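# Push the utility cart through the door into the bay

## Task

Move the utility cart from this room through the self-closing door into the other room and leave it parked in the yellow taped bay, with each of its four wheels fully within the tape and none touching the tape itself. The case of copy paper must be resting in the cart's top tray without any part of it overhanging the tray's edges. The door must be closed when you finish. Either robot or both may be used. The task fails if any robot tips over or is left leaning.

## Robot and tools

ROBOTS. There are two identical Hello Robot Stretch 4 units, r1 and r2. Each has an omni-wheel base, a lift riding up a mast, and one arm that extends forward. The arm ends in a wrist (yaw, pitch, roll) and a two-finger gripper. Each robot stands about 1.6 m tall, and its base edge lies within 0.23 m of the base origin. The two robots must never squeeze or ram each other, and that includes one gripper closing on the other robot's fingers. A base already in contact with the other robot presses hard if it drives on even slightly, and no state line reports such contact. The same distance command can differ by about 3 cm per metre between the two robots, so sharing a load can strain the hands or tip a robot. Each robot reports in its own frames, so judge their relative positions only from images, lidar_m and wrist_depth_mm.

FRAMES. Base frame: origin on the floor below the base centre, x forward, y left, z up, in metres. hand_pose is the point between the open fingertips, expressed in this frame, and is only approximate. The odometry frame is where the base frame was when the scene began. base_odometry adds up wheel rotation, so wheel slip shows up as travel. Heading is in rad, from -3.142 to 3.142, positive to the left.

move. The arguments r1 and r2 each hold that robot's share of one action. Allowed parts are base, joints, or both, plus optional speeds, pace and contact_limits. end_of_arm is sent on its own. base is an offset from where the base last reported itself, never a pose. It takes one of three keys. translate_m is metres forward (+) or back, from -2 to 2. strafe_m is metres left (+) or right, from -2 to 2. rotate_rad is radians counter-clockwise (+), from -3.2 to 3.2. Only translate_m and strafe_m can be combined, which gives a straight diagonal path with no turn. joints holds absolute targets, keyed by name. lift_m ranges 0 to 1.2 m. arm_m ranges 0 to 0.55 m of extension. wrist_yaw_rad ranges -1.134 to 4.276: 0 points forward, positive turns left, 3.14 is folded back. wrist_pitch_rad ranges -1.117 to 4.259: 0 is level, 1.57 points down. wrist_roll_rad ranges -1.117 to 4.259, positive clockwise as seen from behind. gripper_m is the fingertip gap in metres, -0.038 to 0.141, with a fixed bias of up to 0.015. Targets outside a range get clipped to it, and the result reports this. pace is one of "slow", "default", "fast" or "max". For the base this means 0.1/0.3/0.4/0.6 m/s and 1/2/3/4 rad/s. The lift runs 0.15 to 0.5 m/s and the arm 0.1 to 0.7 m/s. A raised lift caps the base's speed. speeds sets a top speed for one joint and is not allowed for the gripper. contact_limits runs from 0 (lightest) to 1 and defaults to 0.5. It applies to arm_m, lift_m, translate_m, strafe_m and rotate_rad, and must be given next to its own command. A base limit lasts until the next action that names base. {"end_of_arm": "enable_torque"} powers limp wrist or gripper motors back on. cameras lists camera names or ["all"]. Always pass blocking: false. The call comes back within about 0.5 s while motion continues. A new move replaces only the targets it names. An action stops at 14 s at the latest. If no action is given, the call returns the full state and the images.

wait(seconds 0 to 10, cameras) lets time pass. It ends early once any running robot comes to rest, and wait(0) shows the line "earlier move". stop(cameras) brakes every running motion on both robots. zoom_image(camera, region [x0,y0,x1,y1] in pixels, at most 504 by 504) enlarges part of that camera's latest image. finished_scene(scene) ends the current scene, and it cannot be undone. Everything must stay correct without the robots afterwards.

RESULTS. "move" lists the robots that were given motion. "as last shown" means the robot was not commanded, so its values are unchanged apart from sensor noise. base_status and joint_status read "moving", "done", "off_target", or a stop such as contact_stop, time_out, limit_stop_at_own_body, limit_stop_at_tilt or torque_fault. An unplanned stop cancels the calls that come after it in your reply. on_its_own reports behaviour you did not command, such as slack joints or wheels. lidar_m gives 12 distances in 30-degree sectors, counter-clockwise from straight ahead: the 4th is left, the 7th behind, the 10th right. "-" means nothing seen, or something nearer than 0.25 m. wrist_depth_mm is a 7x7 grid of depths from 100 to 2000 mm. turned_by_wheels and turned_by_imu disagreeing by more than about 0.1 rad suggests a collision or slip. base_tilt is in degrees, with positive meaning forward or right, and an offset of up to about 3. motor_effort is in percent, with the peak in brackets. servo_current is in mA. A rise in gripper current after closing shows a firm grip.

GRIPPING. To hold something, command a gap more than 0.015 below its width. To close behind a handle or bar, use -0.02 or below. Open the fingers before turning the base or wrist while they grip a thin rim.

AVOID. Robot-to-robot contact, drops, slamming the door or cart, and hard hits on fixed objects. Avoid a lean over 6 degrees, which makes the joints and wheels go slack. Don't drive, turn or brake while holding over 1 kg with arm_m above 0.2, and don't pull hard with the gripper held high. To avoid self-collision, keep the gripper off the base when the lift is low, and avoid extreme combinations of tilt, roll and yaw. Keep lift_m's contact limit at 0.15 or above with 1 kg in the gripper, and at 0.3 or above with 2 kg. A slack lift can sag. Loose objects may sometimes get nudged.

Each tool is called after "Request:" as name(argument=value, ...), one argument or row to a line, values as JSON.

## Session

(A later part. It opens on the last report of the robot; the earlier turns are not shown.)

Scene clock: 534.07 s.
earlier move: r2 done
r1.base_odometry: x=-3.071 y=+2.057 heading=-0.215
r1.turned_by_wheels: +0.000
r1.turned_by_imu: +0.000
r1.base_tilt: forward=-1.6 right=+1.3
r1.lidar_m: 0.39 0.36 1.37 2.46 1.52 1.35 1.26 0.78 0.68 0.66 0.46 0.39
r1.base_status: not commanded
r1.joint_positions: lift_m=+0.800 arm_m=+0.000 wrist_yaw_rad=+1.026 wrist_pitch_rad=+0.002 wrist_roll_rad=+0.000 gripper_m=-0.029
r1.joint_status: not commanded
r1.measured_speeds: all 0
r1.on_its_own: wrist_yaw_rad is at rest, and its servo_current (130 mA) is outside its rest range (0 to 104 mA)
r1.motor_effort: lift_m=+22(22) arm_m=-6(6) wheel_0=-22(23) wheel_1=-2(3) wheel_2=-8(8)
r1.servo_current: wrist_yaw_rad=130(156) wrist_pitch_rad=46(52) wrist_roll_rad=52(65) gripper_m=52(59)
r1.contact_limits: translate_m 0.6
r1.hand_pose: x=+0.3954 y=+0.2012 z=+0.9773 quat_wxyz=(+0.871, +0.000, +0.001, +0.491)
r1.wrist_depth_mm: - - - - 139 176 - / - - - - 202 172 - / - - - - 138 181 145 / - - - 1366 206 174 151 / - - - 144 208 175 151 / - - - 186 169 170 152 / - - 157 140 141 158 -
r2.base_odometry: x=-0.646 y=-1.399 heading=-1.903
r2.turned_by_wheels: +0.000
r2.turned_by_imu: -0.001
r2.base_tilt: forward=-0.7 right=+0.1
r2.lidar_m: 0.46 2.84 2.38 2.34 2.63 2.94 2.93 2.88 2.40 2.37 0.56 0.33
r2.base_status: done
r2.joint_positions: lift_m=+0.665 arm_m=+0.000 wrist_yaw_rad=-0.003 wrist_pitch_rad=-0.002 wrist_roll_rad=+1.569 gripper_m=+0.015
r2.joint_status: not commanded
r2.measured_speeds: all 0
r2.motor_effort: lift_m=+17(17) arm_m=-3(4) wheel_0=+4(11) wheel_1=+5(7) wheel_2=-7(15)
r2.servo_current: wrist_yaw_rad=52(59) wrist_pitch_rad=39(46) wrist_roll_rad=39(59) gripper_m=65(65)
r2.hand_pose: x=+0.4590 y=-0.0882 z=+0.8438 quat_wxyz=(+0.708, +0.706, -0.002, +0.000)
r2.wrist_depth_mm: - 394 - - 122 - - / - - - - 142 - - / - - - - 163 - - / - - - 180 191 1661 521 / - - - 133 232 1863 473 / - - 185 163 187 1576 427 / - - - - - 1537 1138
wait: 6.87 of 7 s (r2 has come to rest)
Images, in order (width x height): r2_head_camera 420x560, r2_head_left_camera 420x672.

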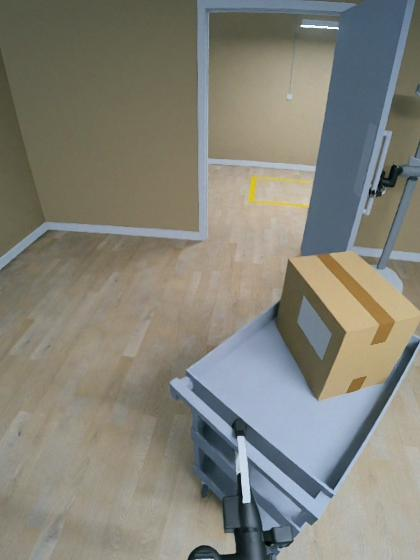

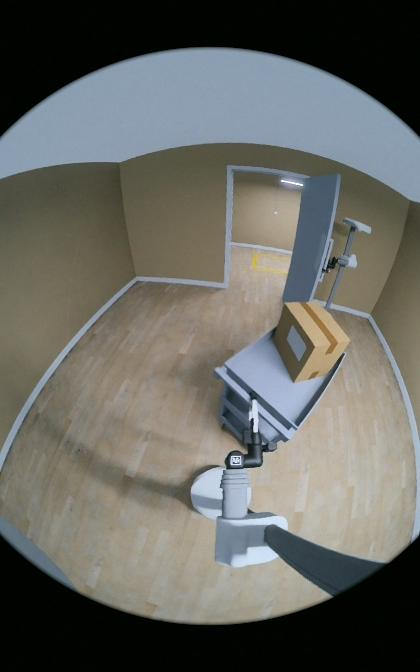

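Request:
move(
  blocking=false,
  r2={"base":{"translate_m":-0.5,"strafe_m":-0.2},"pace":"slow"},
)

Request:
wait(
  seconds=7,
  cameras=["r2_head_camera","r2_wrist_camera"],
)

Scene clock: 555.13 s.
move: r2 moving
r1.base_odometry: x=-3.071 y=+2.057 heading=-0.215
r1.turned_by_wheels: +0.000
r1.turned_by_imu: +0.000
r1.base_tilt: forward=-1.6 right=+1.3
r1.lidar_m: 0.38 0.36 1.36 2.48 1.51 1.35 1.26 0.79 0.69 0.69 0.48 0.40
r1.base_status: not commanded
r1.joint_positions: lift_m=+0.800 arm_m=+0.000 wrist_yaw_rad=+1.026 wrist_pitch_rad=+0.002 wrist_roll_rad=+0.000 gripper_m=-0.029
r1.joint_status: not commanded
r1.measured_speeds: all 0
r1.motor_effort: lift_m=+22(22) arm_m=-6(6) wheel_0=-22(22) wheel_1=-2(3) wheel_2=-8(8)
r1.servo_current: wrist_yaw_rad=124(143) wrist_pitch_rad=46(46) wrist_roll_rad=46(65) gripper_m=46(52)
r1.contact_limits: translate_m 0.6
r1.hand_pose: x=+0.3954 y=+0.2012 z=+0.9773 quat_wxyz=(+0.871, +0.000, +0.001, +0.491)
r1.wrist_depth_mm: - - - - 139 176 - / - - - - 201 172 - / - - - - 138 181 145 / - - - 1397 146 174 150 / - - - 144 208 176 151 / - - - 186 169 170 152 / - - 157 140 141 158 -
r2.base_odometry: x=-0.647 y=-1.386 heading=-1.903
r2.turned_by_wheels: +0.000
r2.turned_by_imu: +0.000
r2.base_tilt: forward=-0.7 right=+0.1
r2.lidar_m: 0.45 2.84 2.39 2.36 2.64 2.95 2.93 2.84 2.40 2.35 2.69 0.32
r2.base_status: translate_m moving; strafe_m moving
r2.joint_positions: lift_m=+0.665 arm_m=+0.000 wrist_yaw_rad=-0.003 wrist_pitch_rad=-0.002 wrist_roll_rad=+1.569 gripper_m=+0.015
r2.joint_status: not commanded
r2.measured_speeds: translate_m=-0.048 strafe_m=-0.019 rotate_rad=+0.001 lift_m=+0.000 arm_m=+0.000 wrist_yaw_rad=+0.000 wrist_pitch_rad=+0.000 wrist_roll_rad=+0.000
r2.motor_effort: lift_m=+17(17) arm_m=-4(4) wheel_0=-7(7) wheel_1=-7(8) wheel_2=+9(10)
r2.servo_current: wrist_yaw_rad=46(59) wrist_pitch_rad=39(46) wrist_roll_rad=46(52) gripper_m=59(65)
r2.hand_pose: x=+0.4590 y=-0.0882 z=+0.8439 quat_wxyz=(+0.708, +0.706, -0.002, +0.000)
r2.wrist_depth_mm: - 392 - - 122 - - / - - - - 142 - - / - - - - 163 - - / - - - 179 191 1756 525 / - - - 132 231 1808 473 / - - 190 163 186 1576 430 / - - - - - 1576 1138
pictures: none

Scene clock: 561.23 s.
earlier move: r2 done
r1.base_odometry: x=-3.071 y=+2.057 heading=-0.215
r1.turned_by_wheels: +0.000
r1.turned_by_imu: +0.000
r1.base_tilt: forward=-1.6 right=+1.3
r1.lidar_m: 0.38 0.37 1.58 2.47 1.50 1.34 1.25 0.77 0.68 0.68 0.49 0.39
r1.base_status: not commanded
r1.joint_positions: lift_m=+0.800 arm_m=+0.000 wrist_yaw_rad=+1.026 wrist_pitch_rad=+0.002 wrist_roll_rad=+0.000 gripper_m=-0.029
r1.joint_status: not commanded
r1.measured_speeds: all 0
r1.on_its_own: wrist_yaw_rad is at rest, and its servo_current (117 mA) is outside its rest range (0 to 104 mA)
r1.motor_effort: lift_m=+22(23) arm_m=-6(6) wheel_0=-22(22) wheel_1=-2(3) wheel_2=-8(8)
r1.servo_current: wrist_yaw_rad=117(156) wrist_pitch_rad=46(52) wrist_roll_rad=59(65) gripper_m=52(59)
r1.contact_limits: translate_m 0.6
r1.hand_pose: x=+0.3954 y=+0.2012 z=+0.9773 quat_wxyz=(+0.871, +0.000, +0.001, +0.491)
r1.wrist_depth_mm: - - - - 139 176 - / - - - - 202 173 - / - - - - 138 180 146 / - - - 1618 146 174 150 / - - - 145 208 176 152 / - - - 186 168 170 152 / - - 157 140 141 158 -
r2.base_odometry: x=-0.672 y=-0.861 heading=-1.903
r2.turned_by_wheels: +0.000
r2.turned_by_imu: -0.001
r2.base_tilt: forward=-0.6 right=+0.1
r2.lidar_m: 0.42 0.45 2.67 2.64 3.02 2.51 2.50 2.53 2.07 2.11 2.36 0.40
r2.base_status: done
r2.joint_positions: lift_m=+0.665 arm_m=+0.000 wrist_yaw_rad=-0.001 wrist_pitch_rad=-0.002 wrist_roll_rad=+1.569 gripper_m=+0.015
r2.joint_status: not commanded
r2.measured_speeds: all 0
r2.motor_effort: lift_m=+17(17) arm_m=-3(4) wheel_0=-4(12) wheel_1=-5(9) wheel_2=+6(12)
r2.servo_current: wrist_yaw_rad=46(65) wrist_pitch_rad=39(46) wrist_roll_rad=52(65) gripper_m=52(65)
r2.hand_pose: x=+0.4592 y=-0.0877 z=+0.8440 quat_wxyz=(+0.708, +0.706, -0.001, +0.001)
r2.wrist_depth_mm: - - - 225 226 1756 1205 / - - 1921 229 229 809 - / - - 500 232 232 831 - / - - 480 235 236 820 - / - - 539 202 238 - - / - - 192 182 185 - - / - - - - - 1983 500
wait: 6.10 of 7 s (r2 has come to rest)
Images, in order (width x height): r2_head_camera 420x560, r2_wrist_camera 616x392.

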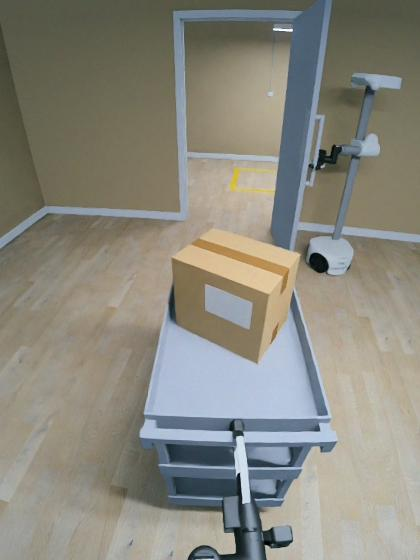

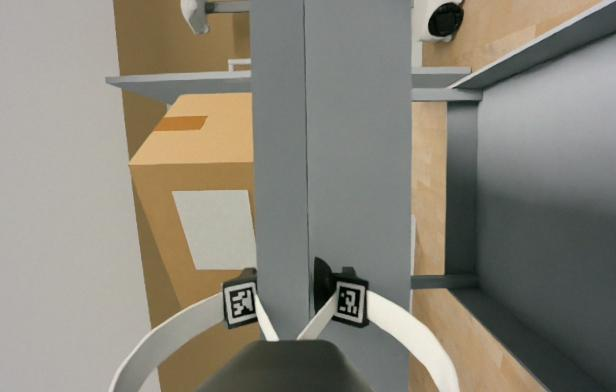

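Request:
move(
  blocking=false,
  r2={"joints":{"gripper_m":-0.035}},
)

Request:
wait(
  seconds=1.5,
)

Request:
move(
  blocking=false,
  r2={"base":{"translate_m":0.4},"pace":"slow"},
)

Request:
wait(
  seconds=6,
  cameras=["r2_head_camera","r2_wrist_camera"],
)

Scene clock: 571.03 s.
move: r2 moving
r1.base_odometry: x=-3.071 y=+2.057 heading=-0.215
r1.turned_by_wheels: +0.000
r1.turned_by_imu: -0.001
r1.base_tilt: forward=-1.5 right=+1.3
r1.lidar_m: 0.36 0.36 1.60 2.47 1.52 1.35 1.26 0.79 0.68 0.66 0.49 0.39
r1.base_status: not commanded
r1.joint_positions: lift_m=+0.800 arm_m=+0.000 wrist_yaw_rad=+1.026 wrist_pitch_rad=+0.002 wrist_roll_rad=+0.000 gripper_m=-0.029
r1.joint_status: not commanded
r1.measured_speeds: all 0
r1.motor_effort: lift_m=+22(22) arm_m=-6(6) wheel_0=-22(22) wheel_1=-2(3) wheel_2=-8(8)
r1.servo_current: wrist_yaw_rad=130(150) wrist_pitch_rad=39(46) wrist_roll_rad=46(59) gripper_m=46(59)
r1.contact_limits: translate_m 0.6
r1.hand_pose: x=+0.3954 y=+0.2012 z=+0.9773 quat_wxyz=(+0.871, +0.000, +0.001, +0.491)
r1.wrist_depth_mm: - - - - 139 176 - / - - - - 200 172 - / - - - - 138 180 145 / - - - 1576 204 174 150 / - - - 145 208 176 151 / - - - 185 169 170 152 / - - 157 141 141 158 -
r2.base_odometry: x=-0.672 y=-0.861 heading=-1.903
r2.turned_by_wheels: +0.000
r2.turned_by_imu: +0.001
r2.base_tilt: forward=-0.7 right=+0.1
r2.lidar_m: 0.37 0.45 2.68 2.64 2.99 2.51 2.48 2.54 2.12 2.10 2.36 0.44
r2.base_status: not commanded
r2.joint_positions: lift_m=+0.665 arm_m=+0.000 wrist_yaw_rad=-0.001 wrist_pitch_rad=-0.002 wrist_roll_rad=+1.569 gripper_m=-0.006
r2.joint_status: gripper_m moving
r2.measured_speeds: all 0
r2.motor_effort: lift_m=+17(17) arm_m=-4(4) wheel_0=-4(5) wheel_1=-5(5) wheel_2=+6(6)
r2.servo_current: wrist_yaw_rad=46(52) wrist_pitch_rad=39(46) wrist_roll_rad=52(59) gripper_m=247(247)
r2.hand_pose: x=+0.4592 y=-0.0877 z=+0.8440 quat_wxyz=(+0.708, +0.706, -0.001, +0.001)
r2.wrist_depth_mm: - - - 221 222 1808 1205 / - - - 225 225 809 - / - - 500 228 228 820 - / - - 480 231 231 831 - / - - 530 176 235 831 - / - - 187 178 183 - - / - - - - - 1808 508
pictures: none

Scene clock: 571.77 s.
earlier move: r2 done
r1.base_odometry: x=-3.071 y=+2.057 heading=-0.215
r1.turned_by_wheels: +0.000
r1.turned_by_imu: +0.000
r1.base_tilt: forward=-1.5 right=+1.3
r1.lidar_m: 0.39 0.37 1.61 2.47 1.51 1.34 1.25 0.77 0.67 0.68 0.48 0.38
r1.base_status: not commanded
r1.joint_positions: lift_m=+0.800 arm_m=+0.000 wrist_yaw_rad=+1.026 wrist_pitch_rad=+0.002 wrist_roll_rad=+0.000 gripper_m=-0.029
r1.joint_status: not commanded
r1.measured_speeds: all 0
r1.on_its_own: wrist_yaw_rad is at rest, and its servo_current (130 mA) is outside its rest range (0 to 104 mA)
r1.motor_effort: lift_m=+22(22) arm_m=-6(6) wheel_0=-22(22) wheel_1=-2(3) wheel_2=-8(8)
r1.servo_current: wrist_yaw_rad=130(156) wrist_pitch_rad=39(46) wrist_roll_rad=52(59) gripper_m=52(59)
r1.contact_limits: translate_m 0.6
r1.hand_pose: x=+0.3954 y=+0.2012 z=+0.9773 quat_wxyz=(+0.871, +0.000, +0.001, +0.491)
r1.wrist_depth_mm: - - - - 139 176 - / - - - - 202 172 - / - - - - 138 181 145 / - - - 1618 206 174 150 / - - - 144 208 175 151 / - - - 185 169 169 152 / - - 157 141 141 158 -
r2.base_odometry: x=-0.672 y=-0.861 heading=-1.903
r2.turned_by_wheels: +0.000
r2.turned_by_imu: +0.000
r2.base_tilt: forward=-0.7 right=+0.1
r2.lidar_m: 0.41 0.43 2.66 2.64 2.97 2.52 2.48 2.54 2.12 2.09 2.35 0.42
r2.base_status: not commanded
r2.joint_positions: lift_m=+0.665 arm_m=+0.000 wrist_yaw_rad=-0.001 wrist_pitch_rad=-0.002 wrist_roll_rad=+1.569 gripper_m=-0.034
r2.joint_status: all done
r2.measured_speeds: all 0
r2.motor_effort: lift_m=+17(17) arm_m=-4(4) wheel_0=-4(5) wheel_1=-5(5) wheel_2=+6(7)
r2.servo_current: wrist_yaw_rad=39(59) wrist_pitch_rad=46(46) wrist_roll_rad=46(59) gripper_m=111(247)
r2.hand_pose: x=+0.4592 y=-0.0877 z=+0.8440 quat_wxyz=(+0.708, +0.706, -0.001, +0.001)
r2.wrist_depth_mm: - - - 215 216 1756 1182 / - - - 162 219 798 - / - - 496 220 221 809 - / - - 466 224 224 809 - / - - 525 226 227 820 - / - - 183 170 179 - - / - - - - - - 512
wait: 0.73 of 1.5 s (r2 has come to rest)
pictures: none

Scene clock: 572.27 s.
move: r2 moving
r1.base_odometry: x=-3.071 y=+2.057 heading=-0.215
r1.turned_by_wheels: +0.000
r1.turned_by_imu: +0.000
r1.base_tilt: forward=-1.6 right=+1.3
r1.lidar_m: 0.38 0.40 1.59 2.46 1.51 1.36 1.25 0.75 0.68 0.68 0.47 0.40
r1.base_status: not commanded
r1.joint_positions: lift_m=+0.800 arm_m=+0.000 wrist_yaw_rad=+1.026 wrist_pitch_rad=+0.002 wrist_roll_rad=+0.000 gripper_m=-0.029
r1.joint_status: not commanded
r1.measured_speeds: all 0
r1.motor_effort: lift_m=+22(22) arm_m=-6(6) wheel_0=-22(22) wheel_1=-2(3) wheel_2=-8(8)
r1.servo_current: wrist_yaw_rad=124(137) wrist_pitch_rad=39(52) wrist_roll_rad=26(59) gripper_m=52(59)
r1.contact_limits: translate_m 0.6
r1.hand_pose: x=+0.3954 y=+0.2012 z=+0.9773 quat_wxyz=(+0.871, +0.000, +0.001, +0.491)
r1.wrist_depth_mm: - - - - 139 177 - / - - - - 202 172 - / - - - - 138 181 145 / - - - 1618 206 174 151 / - - - 145 207 175 152 / - - - 185 169 169 152 / - - 157 141 141 158 -
r2.base_odometry: x=-0.676 y=-0.872 heading=-1.903
r2.turned_by_wheels: +0.000
r2.turned_by_imu: +0.000
r2.base_tilt: forward=-0.7 right=+0.1
r2.lidar_m: 0.38 0.42 2.66 2.62 3.01 2.51 2.51 2.55 2.11 2.09 2.36 0.40
r2.base_status: translate_m moving
r2.joint_positions: lift_m=+0.665 arm_m=+0.000 wrist_yaw_rad=-0.001 wrist_pitch_rad=-0.002 wrist_roll_rad=+1.569 gripper_m=-0.034
r2.joint_status: not commanded
r2.measured_speeds: translate_m=+0.049 strafe_m=+0.000 rotate_rad=+0.001 lift_m=+0.000 arm_m=+0.000 wrist_yaw_rad=+0.000 wrist_pitch_rad=+0.000 wrist_roll_rad=+0.000
r2.motor_effort: lift_m=+17(17) arm_m=-4(4) wheel_0=+5(7) wheel_1=+6(7) wheel_2=-11(13)
r2.servo_current: wrist_yaw_rad=46(52) wrist_pitch_rad=33(46) wrist_roll_rad=52(52) gripper_m=98(111)
r2.hand_pose: x=+0.4592 y=-0.0878 z=+0.8440 quat_wxyz=(+0.708, +0.706, -0.001, +0.000)
r2.wrist_depth_mm: - - - 158 214 1708 1182 / - - 621 216 217 778 - / - - 488 219 220 809 - / - - 469 221 224 809 - / - - 530 225 226 820 - / - - 183 169 178 - - / - - - - - 1921 504
pictures: none

Scene clock: 577.07 s.
earlier move: r2 done
r1.base_odometry: x=-3.071 y=+2.057 heading=-0.215
r1.turned_by_wheels: +0.000
r1.turned_by_imu: +0.000
r1.base_tilt: forward=-1.5 right=+1.3
r1.lidar_m: 0.37 0.37 1.26 2.44 1.52 1.36 1.26 0.77 0.68 0.67 0.48 0.37
r1.base_status: not commanded
r1.joint_positions: lift_m=+0.800 arm_m=+0.000 wrist_yaw_rad=+1.026 wrist_pitch_rad=+0.002 wrist_roll_rad=+0.000 gripper_m=-0.029
r1.joint_status: not commanded
r1.measured_speeds: all 0
r1.on_its_own: wrist_yaw_rad is at rest, and its servo_current (117 mA) is outside its rest range (0 to 104 mA)
r1.motor_effort: lift_m=+22(22) arm_m=-6(6) wheel_0=-22(22) wheel_1=-2(3) wheel_2=-8(8)
r1.servo_current: wrist_yaw_rad=117(150) wrist_pitch_rad=46(52) wrist_roll_rad=59(65) gripper_m=52(59)
r1.contact_limits: translate_m 0.6
r1.hand_pose: x=+0.3954 y=+0.2012 z=+0.9773 quat_wxyz=(+0.871, +0.000, +0.001, +0.491)
r1.wrist_depth_mm: - - - - 139 176 - / - - - - 200 173 - / - - - - 138 181 145 / - - - 1281 206 175 150 / - - - 144 208 176 152 / - - - 186 169 170 152 / - - 157 140 141 158 -
r2.base_odometry: x=-0.802 y=-1.239 heading=-1.903
r2.turned_by_wheels: +0.000
r2.turned_by_imu: +0.000
r2.base_tilt: forward=-0.7 right=+0.0
r2.lidar_m: 0.40 3.11 2.59 2.58 2.87 2.87 2.87 2.62 2.17 2.18 2.43 0.40
r2.base_status: done
r2.joint_positions: lift_m=+0.665 arm_m=+0.000 wrist_yaw_rad=-0.003 wrist_pitch_rad=-0.002 wrist_roll_rad=+1.569 gripper_m=-0.034
r2.joint_status: not commanded
r2.measured_speeds: all 0
r2.motor_effort: lift_m=+17(17) arm_m=-3(4) wheel_0=+2(12) wheel_1=+4(8) wheel_2=-8(14)
r2.servo_current: wrist_yaw_rad=46(65) wrist_pitch_rad=39(52) wrist_roll_rad=46(65) gripper_m=104(111)
r2.hand_pose: x=+0.4590 y=-0.0884 z=+0.8440 quat_wxyz=(+0.708, +0.706, -0.002, +0.000)
r2.wrist_depth_mm: - - 488 175 177 732 - / - 433 413 182 186 - - / - 466 449 193 196 788 - / - - 521 204 208 - - / - - - 197 221 - - / - - 183 172 180 1661 504 / - - - - - - 1229
wait: 4.80 of 6 s (r2 has come to rest)
Images, in order (width x height): r2_head_camera 420x560, r2_wrist_camera 616x392.

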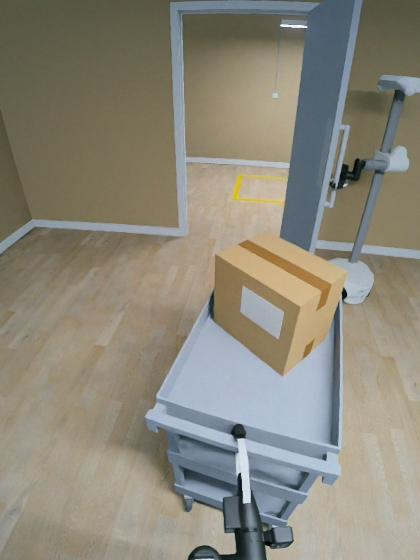

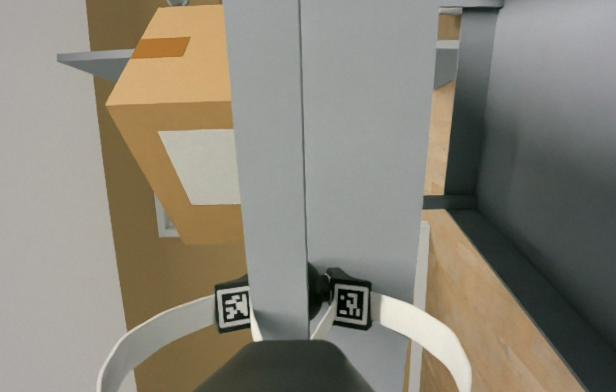

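Request:
move(
  blocking=false,
  r2={"base":{"strafe_m":-0.15},"pace":"slow"},
)

Request:
wait(
  seconds=3,
)

Request:
move(
  blocking=false,
  r2={"base":{"translate_m":0.25},"pace":"slow"},
)

Request:
wait(
  seconds=4,
  cameras=["r2_head_camera"],
)

Scene clock: 605.20 s.
move: r2 moving
r1.base_odometry: x=-3.071 y=+2.057 heading=-0.215
r1.turned_by_wheels: +0.000
r1.turned_by_imu: +0.000
r1.base_tilt: forward=-1.6 right=+1.3
r1.lidar_m: 0.38 0.37 1.25 2.46 1.51 1.34 1.25 0.77 0.69 0.68 0.48 0.37
r1.base_status: not commanded
r1.joint_positions: lift_m=+0.800 arm_m=+0.000 wrist_yaw_rad=+1.026 wrist_pitch_rad=+0.002 wrist_roll_rad=+0.000 gripper_m=-0.029
r1.joint_status: not commanded
r1.measured_speeds: all 0
r1.motor_effort: lift_m=+22(22) arm_m=-6(6) wheel_0=-21(22) wheel_1=-2(2) wheel_2=-8(8)
r1.servo_current: wrist_yaw_rad=124(150) wrist_pitch_rad=46(46) wrist_roll_rad=59(59) gripper_m=59(59)
r1.contact_limits: translate_m 0.6
r1.hand_pose: x=+0.3954 y=+0.2012 z=+0.9773 quat_wxyz=(+0.871, +0.000, +0.001, +0.491)
r1.wrist_depth_mm: - - - - 139 176 - / - - - - 202 172 - / - - - - 138 181 145 / - - - 1255 146 174 151 / - - - 144 207 176 151 / - - - 184 169 170 152 / - - 158 141 141 158 -
r2.base_odometry: x=-0.816 y=-1.234 heading=-1.903
r2.turned_by_wheels: +0.000
r2.turned_by_imu: +0.002
r2.base_tilt: forward=-0.7 right=+0.0
r2.lidar_m: 0.41 0.50 2.60 2.58 2.89 2.89 2.85 2.64 2.15 2.16 2.42 0.38
r2.base_status: strafe_m moving
r2.joint_positions: lift_m=+0.665 arm_m=+0.000 wrist_yaw_rad=-0.001 wrist_pitch_rad=-0.002 wrist_roll_rad=+1.569 gripper_m=-0.034
r2.joint_status: not commanded
r2.measured_speeds: translate_m=+0.000 strafe_m=-0.056 rotate_rad=+0.002 lift_m=+0.000 arm_m=+0.000 wrist_yaw_rad=+0.031 wrist_pitch_rad=+0.000 wrist_roll_rad=+0.000
r2.motor_effort: lift_m=+17(17) arm_m=-3(4) wheel_0=+11(11) wheel_1=-8(8) wheel_2=+0(7)
r2.servo_current: wrist_yaw_rad=46(59) wrist_pitch_rad=33(46) wrist_roll_rad=52(59) gripper_m=91(98)
r2.hand_pose: x=+0.4592 y=-0.0876 z=+0.8440 quat_wxyz=(+0.708, +0.706, -0.001, +0.001)
r2.wrist_depth_mm: - - 473 170 172 - - / - 430 404 181 183 723 - / - 488 449 137 194 798 - / - - 525 202 206 - - / - - - 156 220 - - / - - 184 174 179 1708 500 / - - - - - - 1205
pictures: none

Scene clock: 607.37 s.
earlier move: r2 done
r1.base_odometry: x=-3.071 y=+2.057 heading=-0.215
r1.turned_by_wheels: +0.000
r1.turned_by_imu: +0.000
r1.base_tilt: forward=-1.5 right=+1.3
r1.lidar_m: 0.37 0.37 1.21 2.45 1.52 1.32 1.25 0.75 0.67 0.68 0.47 0.40
r1.base_status: not commanded
r1.joint_positions: lift_m=+0.800 arm_m=+0.000 wrist_yaw_rad=+1.026 wrist_pitch_rad=+0.002 wrist_roll_rad=+0.000 gripper_m=-0.029
r1.joint_status: not commanded
r1.measured_speeds: all 0
r1.on_its_own: wrist_yaw_rad is at rest, and its servo_current (137 mA) is outside its rest range (0 to 104 mA)
r1.motor_effort: lift_m=+22(22) arm_m=-6(6) wheel_0=-22(22) wheel_1=-2(3) wheel_2=-8(8)
r1.servo_current: wrist_yaw_rad=137(150) wrist_pitch_rad=39(52) wrist_roll_rad=46(65) gripper_m=52(59)
r1.contact_limits: translate_m 0.6
r1.hand_pose: x=+0.3954 y=+0.2012 z=+0.9773 quat_wxyz=(+0.871, +0.000, +0.001, +0.491)
r1.wrist_depth_mm: - - - - 139 176 - / - - - - 202 172 - / - - - - 138 181 145 / - - - 1205 206 174 150 / - - - 144 207 176 151 / - - - 185 169 170 153 / - - 157 141 140 158 -
r2.base_odometry: x=-0.944 y=-1.190 heading=-1.903
r2.turned_by_wheels: +0.000
r2.turned_by_imu: +0.000
r2.base_tilt: forward=-0.6 right=+0.0
r2.lidar_m: 0.40 0.47 2.74 2.71 3.04 2.92 2.90 2.47 2.06 2.03 2.31 0.41
r2.base_status: done
r2.joint_positions: lift_m=+0.665 arm_m=+0.000 wrist_yaw_rad=+0.003 wrist_pitch_rad=-0.002 wrist_roll_rad=+1.569 gripper_m=-0.034
r2.joint_status: not commanded
r2.measured_speeds: all 0
r2.motor_effort: lift_m=+17(17) arm_m=-3(4) wheel_0=+5(17) wheel_1=-4(8) wheel_2=+0(7)
r2.servo_current: wrist_yaw_rad=52(65) wrist_pitch_rad=46(46) wrist_roll_rad=46(59) gripper_m=91(104)
r2.hand_pose: x=+0.4595 y=-0.0866 z=+0.8440 quat_wxyz=(+0.708, +0.706, +0.000, +0.002)
r2.wrist_depth_mm: - - - 145 197 1618 - / - - 544 201 204 759 - / - 473 449 154 210 788 - / - - 488 214 217 820 - / - - 569 222 224 - - / - - 183 170 179 1921 - / - - - - - - 488
wait: 2.17 of 3 s (r2 has come to rest)
pictures: none

Scene clock: 607.87 s.
move: r2 moving
r1.base_odometry: x=-3.071 y=+2.057 heading=-0.215
r1.turned_by_wheels: +0.000
r1.turned_by_imu: +0.000
r1.base_tilt: forward=-1.6 right=+1.3
r1.lidar_m: 0.37 0.38 1.18 2.47 1.53 1.35 1.26 0.79 0.66 0.68 0.46 0.39
r1.base_status: not commanded
r1.joint_positions: lift_m=+0.800 arm_m=+0.000 wrist_yaw_rad=+1.026 wrist_pitch_rad=+0.002 wrist_roll_rad=+0.000 gripper_m=-0.029
r1.joint_status: not commanded
r1.measured_speeds: all 0
r1.motor_effort: lift_m=+22(22) arm_m=-6(6) wheel_0=-22(22) wheel_1=-2(3) wheel_2=-8(8)
r1.servo_current: wrist_yaw_rad=124(156) wrist_pitch_rad=39(52) wrist_roll_rad=46(52) gripper_m=52(59)
r1.contact_limits: translate_m 0.6
r1.hand_pose: x=+0.3954 y=+0.2012 z=+0.9773 quat_wxyz=(+0.871, +0.000, +0.001, +0.491)
r1.wrist_depth_mm: - - - - 139 176 - / - - - - 201 172 - / - - - - 138 181 145 / - - - 1205 146 174 150 / - - - 144 208 176 152 / - - - 185 169 170 152 / - - 157 140 140 158 -
r2.base_odometry: x=-0.948 y=-1.202 heading=-1.903
r2.turned_by_wheels: +0.000
r2.turned_by_imu: +0.000
r2.base_tilt: forward=-0.7 right=+0.1
r2.lidar_m: 0.39 0.44 2.74 2.72 3.06 2.94 2.90 2.44 1.99 2.05 2.32 0.43
r2.base_status: translate_m moving
r2.joint_positions: lift_m=+0.665 arm_m=+0.000 wrist_yaw_rad=+0.002 wrist_pitch_rad=-0.002 wrist_roll_rad=+1.569 gripper_m=-0.034
r2.joint_status: not commanded
r2.measured_speeds: translate_m=+0.048 strafe_m=+0.000 rotate_rad=-0.003 lift_m=+0.000 arm_m=+0.000 wrist_yaw_rad=-0.017 wrist_pitch_rad=+0.000 wrist_roll_rad=+0.000
r2.motor_effort: lift_m=+17(17) arm_m=-4(4) wheel_0=+7(9) wheel_1=+6(7) wheel_2=-11(12)
r2.servo_current: wrist_yaw_rad=46(59) wrist_pitch_rad=46(46) wrist_roll_rad=39(59) gripper_m=91(98)
r2.hand_pose: x=+0.4594 y=-0.0870 z=+0.8440 quat_wxyz=(+0.708, +0.706, +0.000, +0.001)
r2.wrist_depth_mm: - - - 198 200 1618 - / - - 549 206 206 778 - / - 480 452 155 211 798 - / - - 480 215 218 820 - / - - 564 222 224 - - / - - 183 177 179 1983 - / - - - - - - 496
pictures: none

Scene clock: 611.13 s.
earlier move: r2 done
r1.base_odometry: x=-3.071 y=+2.057 heading=-0.215
r1.turned_by_wheels: +0.000
r1.turned_by_imu: +0.000
r1.base_tilt: forward=-1.6 right=+1.3
r1.lidar_m: 0.38 0.36 0.98 2.44 1.53 1.35 1.23 0.78 0.65 0.66 0.51 0.39
r1.base_status: not commanded
r1.joint_positions: lift_m=+0.800 arm_m=+0.000 wrist_yaw_rad=+1.026 wrist_pitch_rad=+0.002 wrist_roll_rad=+0.000 gripper_m=-0.029
r1.joint_status: not commanded
r1.measured_speeds: all 0
r1.on_its_own: wrist_yaw_rad is at rest, and its servo_current (137 mA) is outside its rest range (0 to 104 mA)
r1.motor_effort: lift_m=+22(22) arm_m=-6(6) wheel_0=-21(22) wheel_1=-2(3) wheel_2=-8(8)
r1.servo_current: wrist_yaw_rad=137(156) wrist_pitch_rad=39(52) wrist_roll_rad=65(72) gripper_m=46(59)
r1.contact_limits: translate_m 0.6
r1.hand_pose: x=+0.3954 y=+0.2012 z=+0.9773 quat_wxyz=(+0.871, +0.000, +0.001, +0.491)
r1.wrist_depth_mm: - - - - 139 176 - / - - - 140 202 173 - / - - - - 138 181 145 / - - - 976 206 175 151 / - - - 960 208 176 151 / - - - 185 169 170 153 / - - 157 140 141 158 -
r2.base_odometry: x=-1.026 y=-1.426 heading=-1.903
r2.turned_by_wheels: +0.000
r2.turned_by_imu: +0.000
r2.base_tilt: forward=-0.7 right=+0.1
r2.lidar_m: 0.42 0.50 2.67 2.65 2.99 3.15 3.16 2.52 2.07 2.07 2.33 0.39
r2.base_status: done
r2.joint_positions: lift_m=+0.665 arm_m=+0.000 wrist_yaw_rad=-0.003 wrist_pitch_rad=-0.002 wrist_roll_rad=+1.569 gripper_m=-0.034
r2.joint_status: not commanded
r2.measured_speeds: all 0
r2.motor_effort: lift_m=+17(17) arm_m=-3(4) wheel_0=+2(9) wheel_1=+4(7) wheel_2=-9(14)
r2.servo_current: wrist_yaw_rad=52(59) wrist_pitch_rad=39(46) wrist_roll_rad=46(59) gripper_m=91(104)
r2.hand_pose: x=+0.4590 y=-0.0883 z=+0.8440 quat_wxyz=(+0.708, +0.706, -0.002, +0.000)
r2.wrist_depth_mm: - - 504 177 179 715 - / - 452 418 184 188 715 - / - 466 433 195 197 788 - / - - 512 205 208 - - / - - 634 197 222 - - / - - 183 173 179 1661 496 / - - - - - - 1229
wait: 3.27 of 4 s (r2 has come to rest)
Images, in order (width x height): r2_head_camera 420x560.

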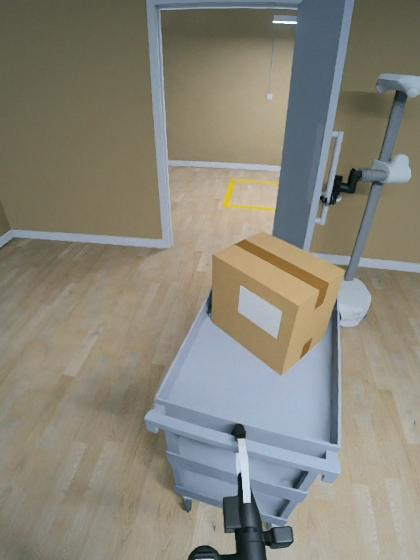

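Request:
move(
  blocking=false,
  r2={"base":{"translate_m":-0.54,"strafe_m":0.36},"pace":"slow"},
)

Request:
wait(
  seconds=9,
)

Request:
move(
  blocking=false,
  r2={"base":{"strafe_m":-0.22},"pace":"slow"},
)

Request:
wait(
  seconds=4,
  cameras=["r2_head_camera"],
)

Scene clock: 653.23 s.
move: r2 moving
r1.base_odometry: x=-3.071 y=+2.057 heading=-0.215
r1.turned_by_wheels: +0.000
r1.turned_by_imu: +0.000
r1.base_tilt: forward=-1.6 right=+1.3
r1.lidar_m: 0.37 0.37 0.97 2.44 1.51 1.34 1.26 0.77 0.69 0.67 0.50 0.40
r1.base_status: not commanded
r1.joint_positions: lift_m=+0.800 arm_m=+0.000 wrist_yaw_rad=+1.026 wrist_pitch_rad=+0.002 wrist_roll_rad=+0.000 gripper_m=-0.029
r1.joint_status: not commanded
r1.measured_speeds: all 0
r1.motor_effort: lift_m=+22(22) arm_m=-6(6) wheel_0=-22(22) wheel_1=-2(2) wheel_2=-8(8)
r1.servo_current: wrist_yaw_rad=124(137) wrist_pitch_rad=39(52) wrist_roll_rad=46(65) gripper_m=52(52)
r1.contact_limits: translate_m 0.6
r1.hand_pose: x=+0.3954 y=+0.2012 z=+0.9773 quat_wxyz=(+0.871, +0.000, +0.001, +0.491)
r1.wrist_depth_mm: - - - - 139 176 - / - - - 140 201 172 - / - - - - 138 180 145 / - - - 991 205 174 151 / - - - 991 207 176 151 / - - - 185 169 170 152 / - - 158 140 141 158 -
r2.base_odometry: x=-1.015 y=-1.418 heading=-1.903
r2.turned_by_wheels: +0.000
r2.turned_by_imu: +0.001
r2.base_tilt: forward=-0.7 right=+0.0
r2.lidar_m: 0.41 0.49 2.67 2.65 2.98 3.15 3.14 2.54 2.10 2.10 2.33 0.39
r2.base_status: translate_m moving; strafe_m moving
r2.joint_positions: lift_m=+0.665 arm_m=+0.000 wrist_yaw_rad=-0.003 wrist_pitch_rad=-0.002 wrist_roll_rad=+1.569 gripper_m=-0.034
r2.joint_status: not commanded
r2.measured_speeds: translate_m=-0.045 strafe_m=+0.030 rotate_rad=-0.002 lift_m=+0.000 arm_m=+0.000 wrist_yaw_rad=+0.000 wrist_pitch_rad=+0.000 wrist_roll_rad=+0.000
r2.motor_effort: lift_m=+17(17) arm_m=-4(4) wheel_0=-11(12) wheel_1=+3(6) wheel_2=+10(10)
r2.servo_current: wrist_yaw_rad=46(52) wrist_pitch_rad=39(52) wrist_roll_rad=46(52) gripper_m=91(98)
r2.hand_pose: x=+0.4590 y=-0.0883 z=+0.8440 quat_wxyz=(+0.708, +0.706, -0.002, +0.000)
r2.wrist_depth_mm: - - 496 177 179 715 - / - 452 418 185 188 - - / - 466 436 195 198 788 - / - - 512 206 209 - - / - - 621 217 222 - - / - - 183 170 180 1661 496 / - - - - - 1808 1205
pictures: none

Scene clock: 660.40 s.
earlier move: r2 done
r1.base_odometry: x=-3.071 y=+2.057 heading=-0.215
r1.turned_by_wheels: +0.000
r1.turned_by_imu: +0.000
r1.base_tilt: forward=-1.5 right=+1.3
r1.lidar_m: 0.36 0.36 1.64 2.46 1.51 1.35 1.23 0.76 0.68 0.68 0.48 0.40
r1.base_status: not commanded
r1.joint_positions: lift_m=+0.800 arm_m=+0.000 wrist_yaw_rad=+1.026 wrist_pitch_rad=+0.002 wrist_roll_rad=+0.000 gripper_m=-0.029
r1.joint_status: not commanded
r1.measured_speeds: all 0
r1.on_its_own: wrist_yaw_rad is at rest, and its servo_current (124 mA) is outside its rest range (0 to 104 mA)
r1.motor_effort: lift_m=+22(22) arm_m=-6(6) wheel_0=-22(22) wheel_1=-2(3) wheel_2=-8(8)
r1.servo_current: wrist_yaw_rad=124(156) wrist_pitch_rad=39(52) wrist_roll_rad=65(78) gripper_m=52(59)
r1.contact_limits: translate_m 0.6
r1.hand_pose: x=+0.3954 y=+0.2012 z=+0.9773 quat_wxyz=(+0.871, +0.000, +0.001, +0.491)
r1.wrist_depth_mm: - - - - 139 176 - / - - - - 201 172 - / - - - - 138 181 145 / - - - 1576 206 174 151 / - - - 144 207 175 151 / - - - 185 169 170 152 / - - 158 140 140 158 -
r2.base_odometry: x=-0.509 y=-1.033 heading=-1.903
r2.turned_by_wheels: +0.001
r2.turned_by_imu: +0.002
r2.base_tilt: forward=-0.7 right=+0.1
r2.lidar_m: 0.44 2.93 2.43 2.41 2.73 2.58 2.56 2.81 2.35 2.32 2.60 0.34
r2.base_status: done
r2.joint_positions: lift_m=+0.665 arm_m=+0.000 wrist_yaw_rad=+0.000 wrist_pitch_rad=-0.002 wrist_roll_rad=+1.569 gripper_m=-0.034
r2.joint_status: not commanded
r2.measured_speeds: all 0
r2.motor_effort: lift_m=+17(17) arm_m=-4(4) wheel_0=-3(14) wheel_1=+5(7) wheel_2=+7(12)
r2.servo_current: wrist_yaw_rad=33(65) wrist_pitch_rad=46(52) wrist_roll_rad=39(65) gripper_m=98(104)
r2.hand_pose: x=+0.4593 y=-0.0875 z=+0.8440 quat_wxyz=(+0.708, +0.706, -0.001, +0.001)
r2.wrist_depth_mm: - 357 - 140 139 - - / - 415 - - 153 - - / - - 508 170 170 - - / - - - 120 190 - - / - - - 138 216 1808 504 / - - 180 162 179 1708 462 / - - - - 345 - 1160
wait: 7.17 of 9 s (r2 has come to rest)
pictures: none

Scene clock: 660.90 s.
move: r2 moving
r1.base_odometry: x=-3.071 y=+2.057 heading=-0.215
r1.turned_by_wheels: +0.000
r1.turned_by_imu: +0.000
r1.base_tilt: forward=-1.5 right=+1.3
r1.lidar_m: 0.36 0.37 1.66 2.42 1.52 1.36 1.27 0.79 0.69 0.68 0.48 0.40
r1.base_status: not commanded
r1.joint_positions: lift_m=+0.800 arm_m=+0.000 wrist_yaw_rad=+1.026 wrist_pitch_rad=+0.002 wrist_roll_rad=+0.000 gripper_m=-0.029
r1.joint_status: not commanded
r1.measured_speeds: all 0
r1.motor_effort: lift_m=+22(22) arm_m=-6(6) wheel_0=-21(22) wheel_1=-2(3) wheel_2=-8(8)
r1.servo_current: wrist_yaw_rad=137(137) wrist_pitch_rad=39(46) wrist_roll_rad=52(72) gripper_m=46(52)
r1.contact_limits: translate_m 0.6
r1.hand_pose: x=+0.3954 y=+0.2012 z=+0.9773 quat_wxyz=(+0.871, +0.000, +0.001, +0.491)
r1.wrist_depth_mm: - - - - 139 176 - / - - - - 201 172 - / - - - - 138 181 145 / - - - 1576 206 174 151 / - - - 144 208 175 152 / - - - 185 169 169 152 / - - 157 141 140 158 -
r2.base_odometry: x=-0.523 y=-1.028 heading=-1.902
r2.turned_by_wheels: +0.000
r2.turned_by_imu: +0.001
r2.base_tilt: forward=-0.7 right=+0.1
r2.lidar_m: 0.42 2.95 2.45 2.44 2.78 2.58 2.56 2.78 2.32 2.30 2.61 0.35
r2.base_status: strafe_m moving
r2.joint_positions: lift_m=+0.665 arm_m=+0.000 wrist_yaw_rad=+0.002 wrist_pitch_rad=-0.002 wrist_roll_rad=+1.569 gripper_m=-0.034
r2.joint_status: not commanded
r2.measured_speeds: translate_m=+0.000 strafe_m=-0.057 rotate_rad=-0.002 lift_m=+0.000 arm_m=+0.000 wrist_yaw_rad=+0.000 wrist_pitch_rad=+0.000 wrist_roll_rad=+0.000
r2.motor_effort: lift_m=+17(17) arm_m=-4(4) wheel_0=+11(17) wheel_1=-6(9) wheel_2=+0(6)
r2.servo_current: wrist_yaw_rad=52(52) wrist_pitch_rad=39(46) wrist_roll_rad=46(52) gripper_m=91(98)
r2.hand_pose: x=+0.4594 y=-0.0869 z=+0.8440 quat_wxyz=(+0.708, +0.706, +0.000, +0.001)
r2.wrist_depth_mm: - 359 - 139 139 - - / - 418 - - 152 - - / - - 508 169 172 - - / - - - 118 189 - - / - - - 136 213 1808 496 / - - 180 158 179 1708 466 / - - - - 347 - 1205
pictures: none

Scene clock: 663.77 s.
earlier move: r2 done
r1.base_odometry: x=-3.071 y=+2.057 heading=-0.215
r1.turned_by_wheels: +0.000
r1.turned_by_imu: +0.000
r1.base_tilt: forward=-1.6 right=+1.3
r1.lidar_m: 0.38 0.36 1.50 2.44 1.52 1.35 1.24 0.77 0.67 0.68 0.50 0.39
r1.base_status: not commanded
r1.joint_positions: lift_m=+0.800 arm_m=+0.000 wrist_yaw_rad=+1.026 wrist_pitch_rad=+0.002 wrist_roll_rad=+0.000 gripper_m=-0.029
r1.joint_status: not commanded
r1.measured_speeds: all 0
r1.on_its_own: wrist_yaw_rad is at rest, and its servo_current (137 mA) is outside its rest range (0 to 104 mA)
r1.motor_effort: lift_m=+22(22) arm_m=-6(6) wheel_0=-22(22) wheel_1=-2(3) wheel_2=-8(8)
r1.servo_current: wrist_yaw_rad=137(150) wrist_pitch_rad=46(52) wrist_roll_rad=65(72) gripper_m=46(59)
r1.contact_limits: translate_m 0.6
r1.hand_pose: x=+0.3954 y=+0.2012 z=+0.9773 quat_wxyz=(+0.871, +0.000, +0.001, +0.491)
r1.wrist_depth_mm: - - - - 139 176 - / - - - - 202 172 - / - - - - 138 181 145 / - - - 1464 206 175 151 / - - - 144 208 176 151 / - - - 185 169 170 153 / - - 157 140 141 158 -
r2.base_odometry: x=-0.717 y=-0.961 heading=-1.902
r2.turned_by_wheels: +0.000
r2.turned_by_imu: +0.000
r2.base_tilt: forward=-0.7 right=+0.0
r2.lidar_m: 0.42 0.50 2.66 2.62 3.00 2.61 2.60 2.53 2.12 2.10 2.37 0.39
r2.base_status: done
r2.joint_positions: lift_m=+0.665 arm_m=+0.000 wrist_yaw_rad=+0.005 wrist_pitch_rad=-0.002 wrist_roll_rad=+1.569 gripper_m=-0.034
r2.joint_status: not commanded
r2.measured_speeds: all 0
r2.motor_effort: lift_m=+17(17) arm_m=-4(4) wheel_0=+6(18) wheel_1=-4(9) wheel_2=+0(6)
r2.servo_current: wrist_yaw_rad=46(59) wrist_pitch_rad=39(52) wrist_roll_rad=52(65) gripper_m=91(104)
r2.hand_pose: x=+0.4597 y=-0.0861 z=+0.8440 quat_wxyz=(+0.708, +0.706, +0.001, +0.002)
r2.wrist_depth_mm: - - 508 176 180 715 - / - 462 427 184 187 - - / - 459 430 194 196 778 - / - - 508 204 208 - - / - - - 216 221 - - / - - 183 173 179 1808 496 / - - - - - - 459
wait: 2.87 of 4 s (r2 has come to rest)
Images, in order (width x height): r2_head_camera 420x560.

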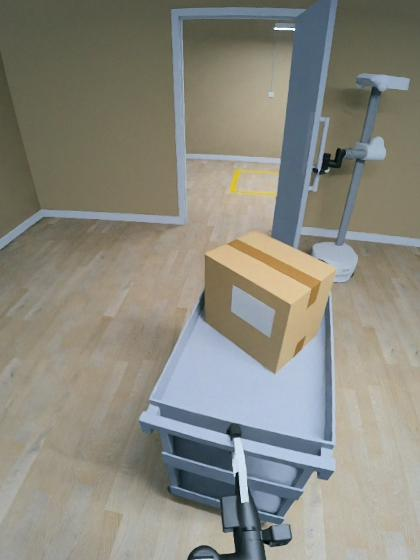

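Request:
move(
  blocking=false,
  r2={"base":{"strafe_m":-0.3},"pace":"slow"},
)

Request:
wait(
  seconds=5,
  cameras=["r2_head_camera","r2_wrist_camera"],
)

Scene clock: 670.23 s.
move: r2 moving
r1.base_odometry: x=-3.071 y=+2.057 heading=-0.215
r1.turned_by_wheels: +0.000
r1.turned_by_imu: +0.000
r1.base_tilt: forward=-1.6 right=+1.3
r1.lidar_m: 0.37 0.37 1.49 2.44 1.52 1.32 1.24 0.78 0.67 0.67 0.48 0.40
r1.base_status: not commanded
r1.joint_positions: lift_m=+0.800 arm_m=+0.000 wrist_yaw_rad=+1.026 wrist_pitch_rad=+0.002 wrist_roll_rad=+0.000 gripper_m=-0.029
r1.joint_status: not commanded
r1.measured_speeds: all 0
r1.motor_effort: lift_m=+22(22) arm_m=-6(6) wheel_0=-22(22) wheel_1=-2(3) wheel_2=-8(8)
r1.servo_current: wrist_yaw_rad=143(143) wrist_pitch_rad=39(46) wrist_roll_rad=39(59) gripper_m=52(52)
r1.contact_limits: translate_m 0.6
r1.hand_pose: x=+0.3954 y=+0.2012 z=+0.9773 quat_wxyz=(+0.871, +0.000, +0.001, +0.491)
r1.wrist_depth_mm: - - - - 139 176 - / - - - - 202 172 - / - - - - 138 181 145 / - - - 1464 205 174 150 / - - - 144 208 176 151 / - - - 185 169 170 152 / - - 158 140 141 158 -
r2.base_odometry: x=-0.731 y=-0.957 heading=-1.902
r2.turned_by_wheels: +0.000
r2.turned_by_imu: +0.001
r2.base_tilt: forward=-0.7 right=+0.1
r2.lidar_m: 0.42 0.48 2.64 2.64 3.02 2.63 2.61 2.55 2.12 2.10 2.36 0.41
r2.base_status: strafe_m moving
r2.joint_positions: lift_m=+0.665 arm_m=+0.000 wrist_yaw_rad=+0.005 wrist_pitch_rad=-0.002 wrist_roll_rad=+1.569 gripper_m=-0.034
r2.joint_status: not commanded
r2.measured_speeds: translate_m=+0.000 strafe_m=-0.056 rotate_rad=+0.001 lift_m=+0.000 arm_m=+0.000 wrist_yaw_rad=+0.000 wrist_pitch_rad=+0.000 wrist_roll_rad=+0.000
r2.motor_effort: lift_m=+17(17) arm_m=-4(4) wheel_0=+8(15) wheel_1=-6(7) wheel_2=+1(2)
r2.servo_current: wrist_yaw_rad=39(65) wrist_pitch_rad=39(46) wrist_roll_rad=46(59) gripper_m=98(104)
r2.hand_pose: x=+0.4597 y=-0.0861 z=+0.8440 quat_wxyz=(+0.708, +0.706, +0.001, +0.002)
r2.wrist_depth_mm: - - 504 178 179 723 - / - 469 430 185 189 715 - / - 455 430 195 198 798 - / - - 504 205 209 - - / - - 647 216 221 - - / - - 183 174 179 1863 504 / - - - - - - 466
pictures: none

Scene clock: 673.87 s.
earlier move: r2 done
r1.base_odometry: x=-3.071 y=+2.057 heading=-0.215
r1.turned_by_wheels: +0.000
r1.turned_by_imu: +0.000
r1.base_tilt: forward=-1.6 right=+1.3
r1.lidar_m: 0.37 0.37 1.37 2.47 1.52 1.35 1.23 0.75 0.69 0.69 0.48 0.38
r1.base_status: not commanded
r1.joint_positions: lift_m=+0.800 arm_m=+0.000 wrist_yaw_rad=+1.026 wrist_pitch_rad=+0.002 wrist_roll_rad=+0.000 gripper_m=-0.029
r1.joint_status: not commanded
r1.measured_speeds: all 0
r1.on_its_own: wrist_yaw_rad is at rest, and its servo_current (130 mA) is outside its rest range (0 to 104 mA)
r1.motor_effort: lift_m=+22(22) arm_m=-6(6) wheel_0=-22(22) wheel_1=-2(3) wheel_2=-8(8)
r1.servo_current: wrist_yaw_rad=130(143) wrist_pitch_rad=39(52) wrist_roll_rad=65(72) gripper_m=52(59)
r1.contact_limits: translate_m 0.6
r1.hand_pose: x=+0.3954 y=+0.2012 z=+0.9773 quat_wxyz=(+0.871, +0.000, +0.001, +0.491)
r1.wrist_depth_mm: - - - - 140 176 - / - - - - 200 172 - / - - - - 138 180 146 / - - - 1366 206 174 151 / - - 1756 143 208 176 151 / - - 1708 186 169 169 153 / - - 157 140 141 158 -
r2.base_odometry: x=-1.001 y=-0.864 heading=-1.903
r2.turned_by_wheels: +0.000
r2.turned_by_imu: +0.001
r2.base_tilt: forward=-0.7 right=+0.0
r2.lidar_m: 0.40 0.41 2.95 2.94 3.20 2.67 2.66 2.20 1.81 1.81 2.02 0.43
r2.base_status: done
r2.joint_positions: lift_m=+0.665 arm_m=+0.000 wrist_yaw_rad=+0.005 wrist_pitch_rad=-0.002 wrist_roll_rad=+1.569 gripper_m=-0.034
r2.joint_status: not commanded
r2.measured_speeds: all 0
r2.motor_effort: lift_m=+17(17) arm_m=-3(4) wheel_0=+4(16) wheel_1=-6(9) wheel_2=+0(2)
r2.servo_current: wrist_yaw_rad=46(65) wrist_pitch_rad=39(52) wrist_roll_rad=46(59) gripper_m=91(104)
r2.hand_pose: x=+0.4597 y=-0.0861 z=+0.8440 quat_wxyz=(+0.708, +0.706, +0.001, +0.002)
r2.wrist_depth_mm: - - - 222 224 1756 1182 / - - - 224 224 1756 - / - - 539 226 226 820 - / - 484 462 226 227 831 - / - - 508 228 228 820 - / - - 183 170 179 - - / - - - - - - -
wait: 3.63 of 5 s (r2 has come to rest)
Images, in order (width x height): r2_head_camera 420x560, r2_wrist_camera 616x392.

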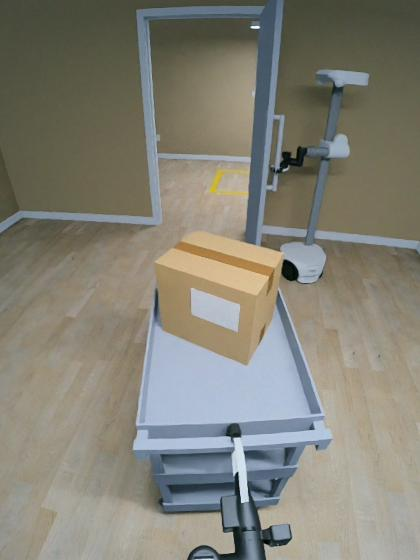

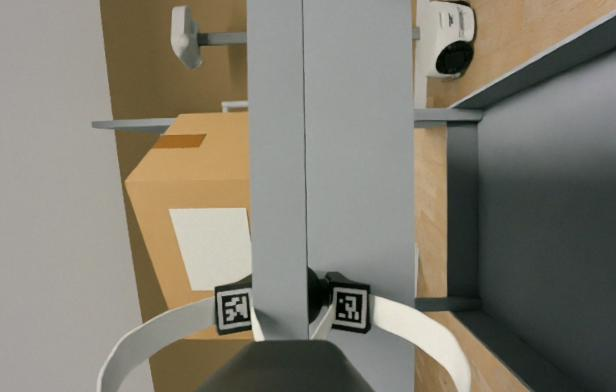

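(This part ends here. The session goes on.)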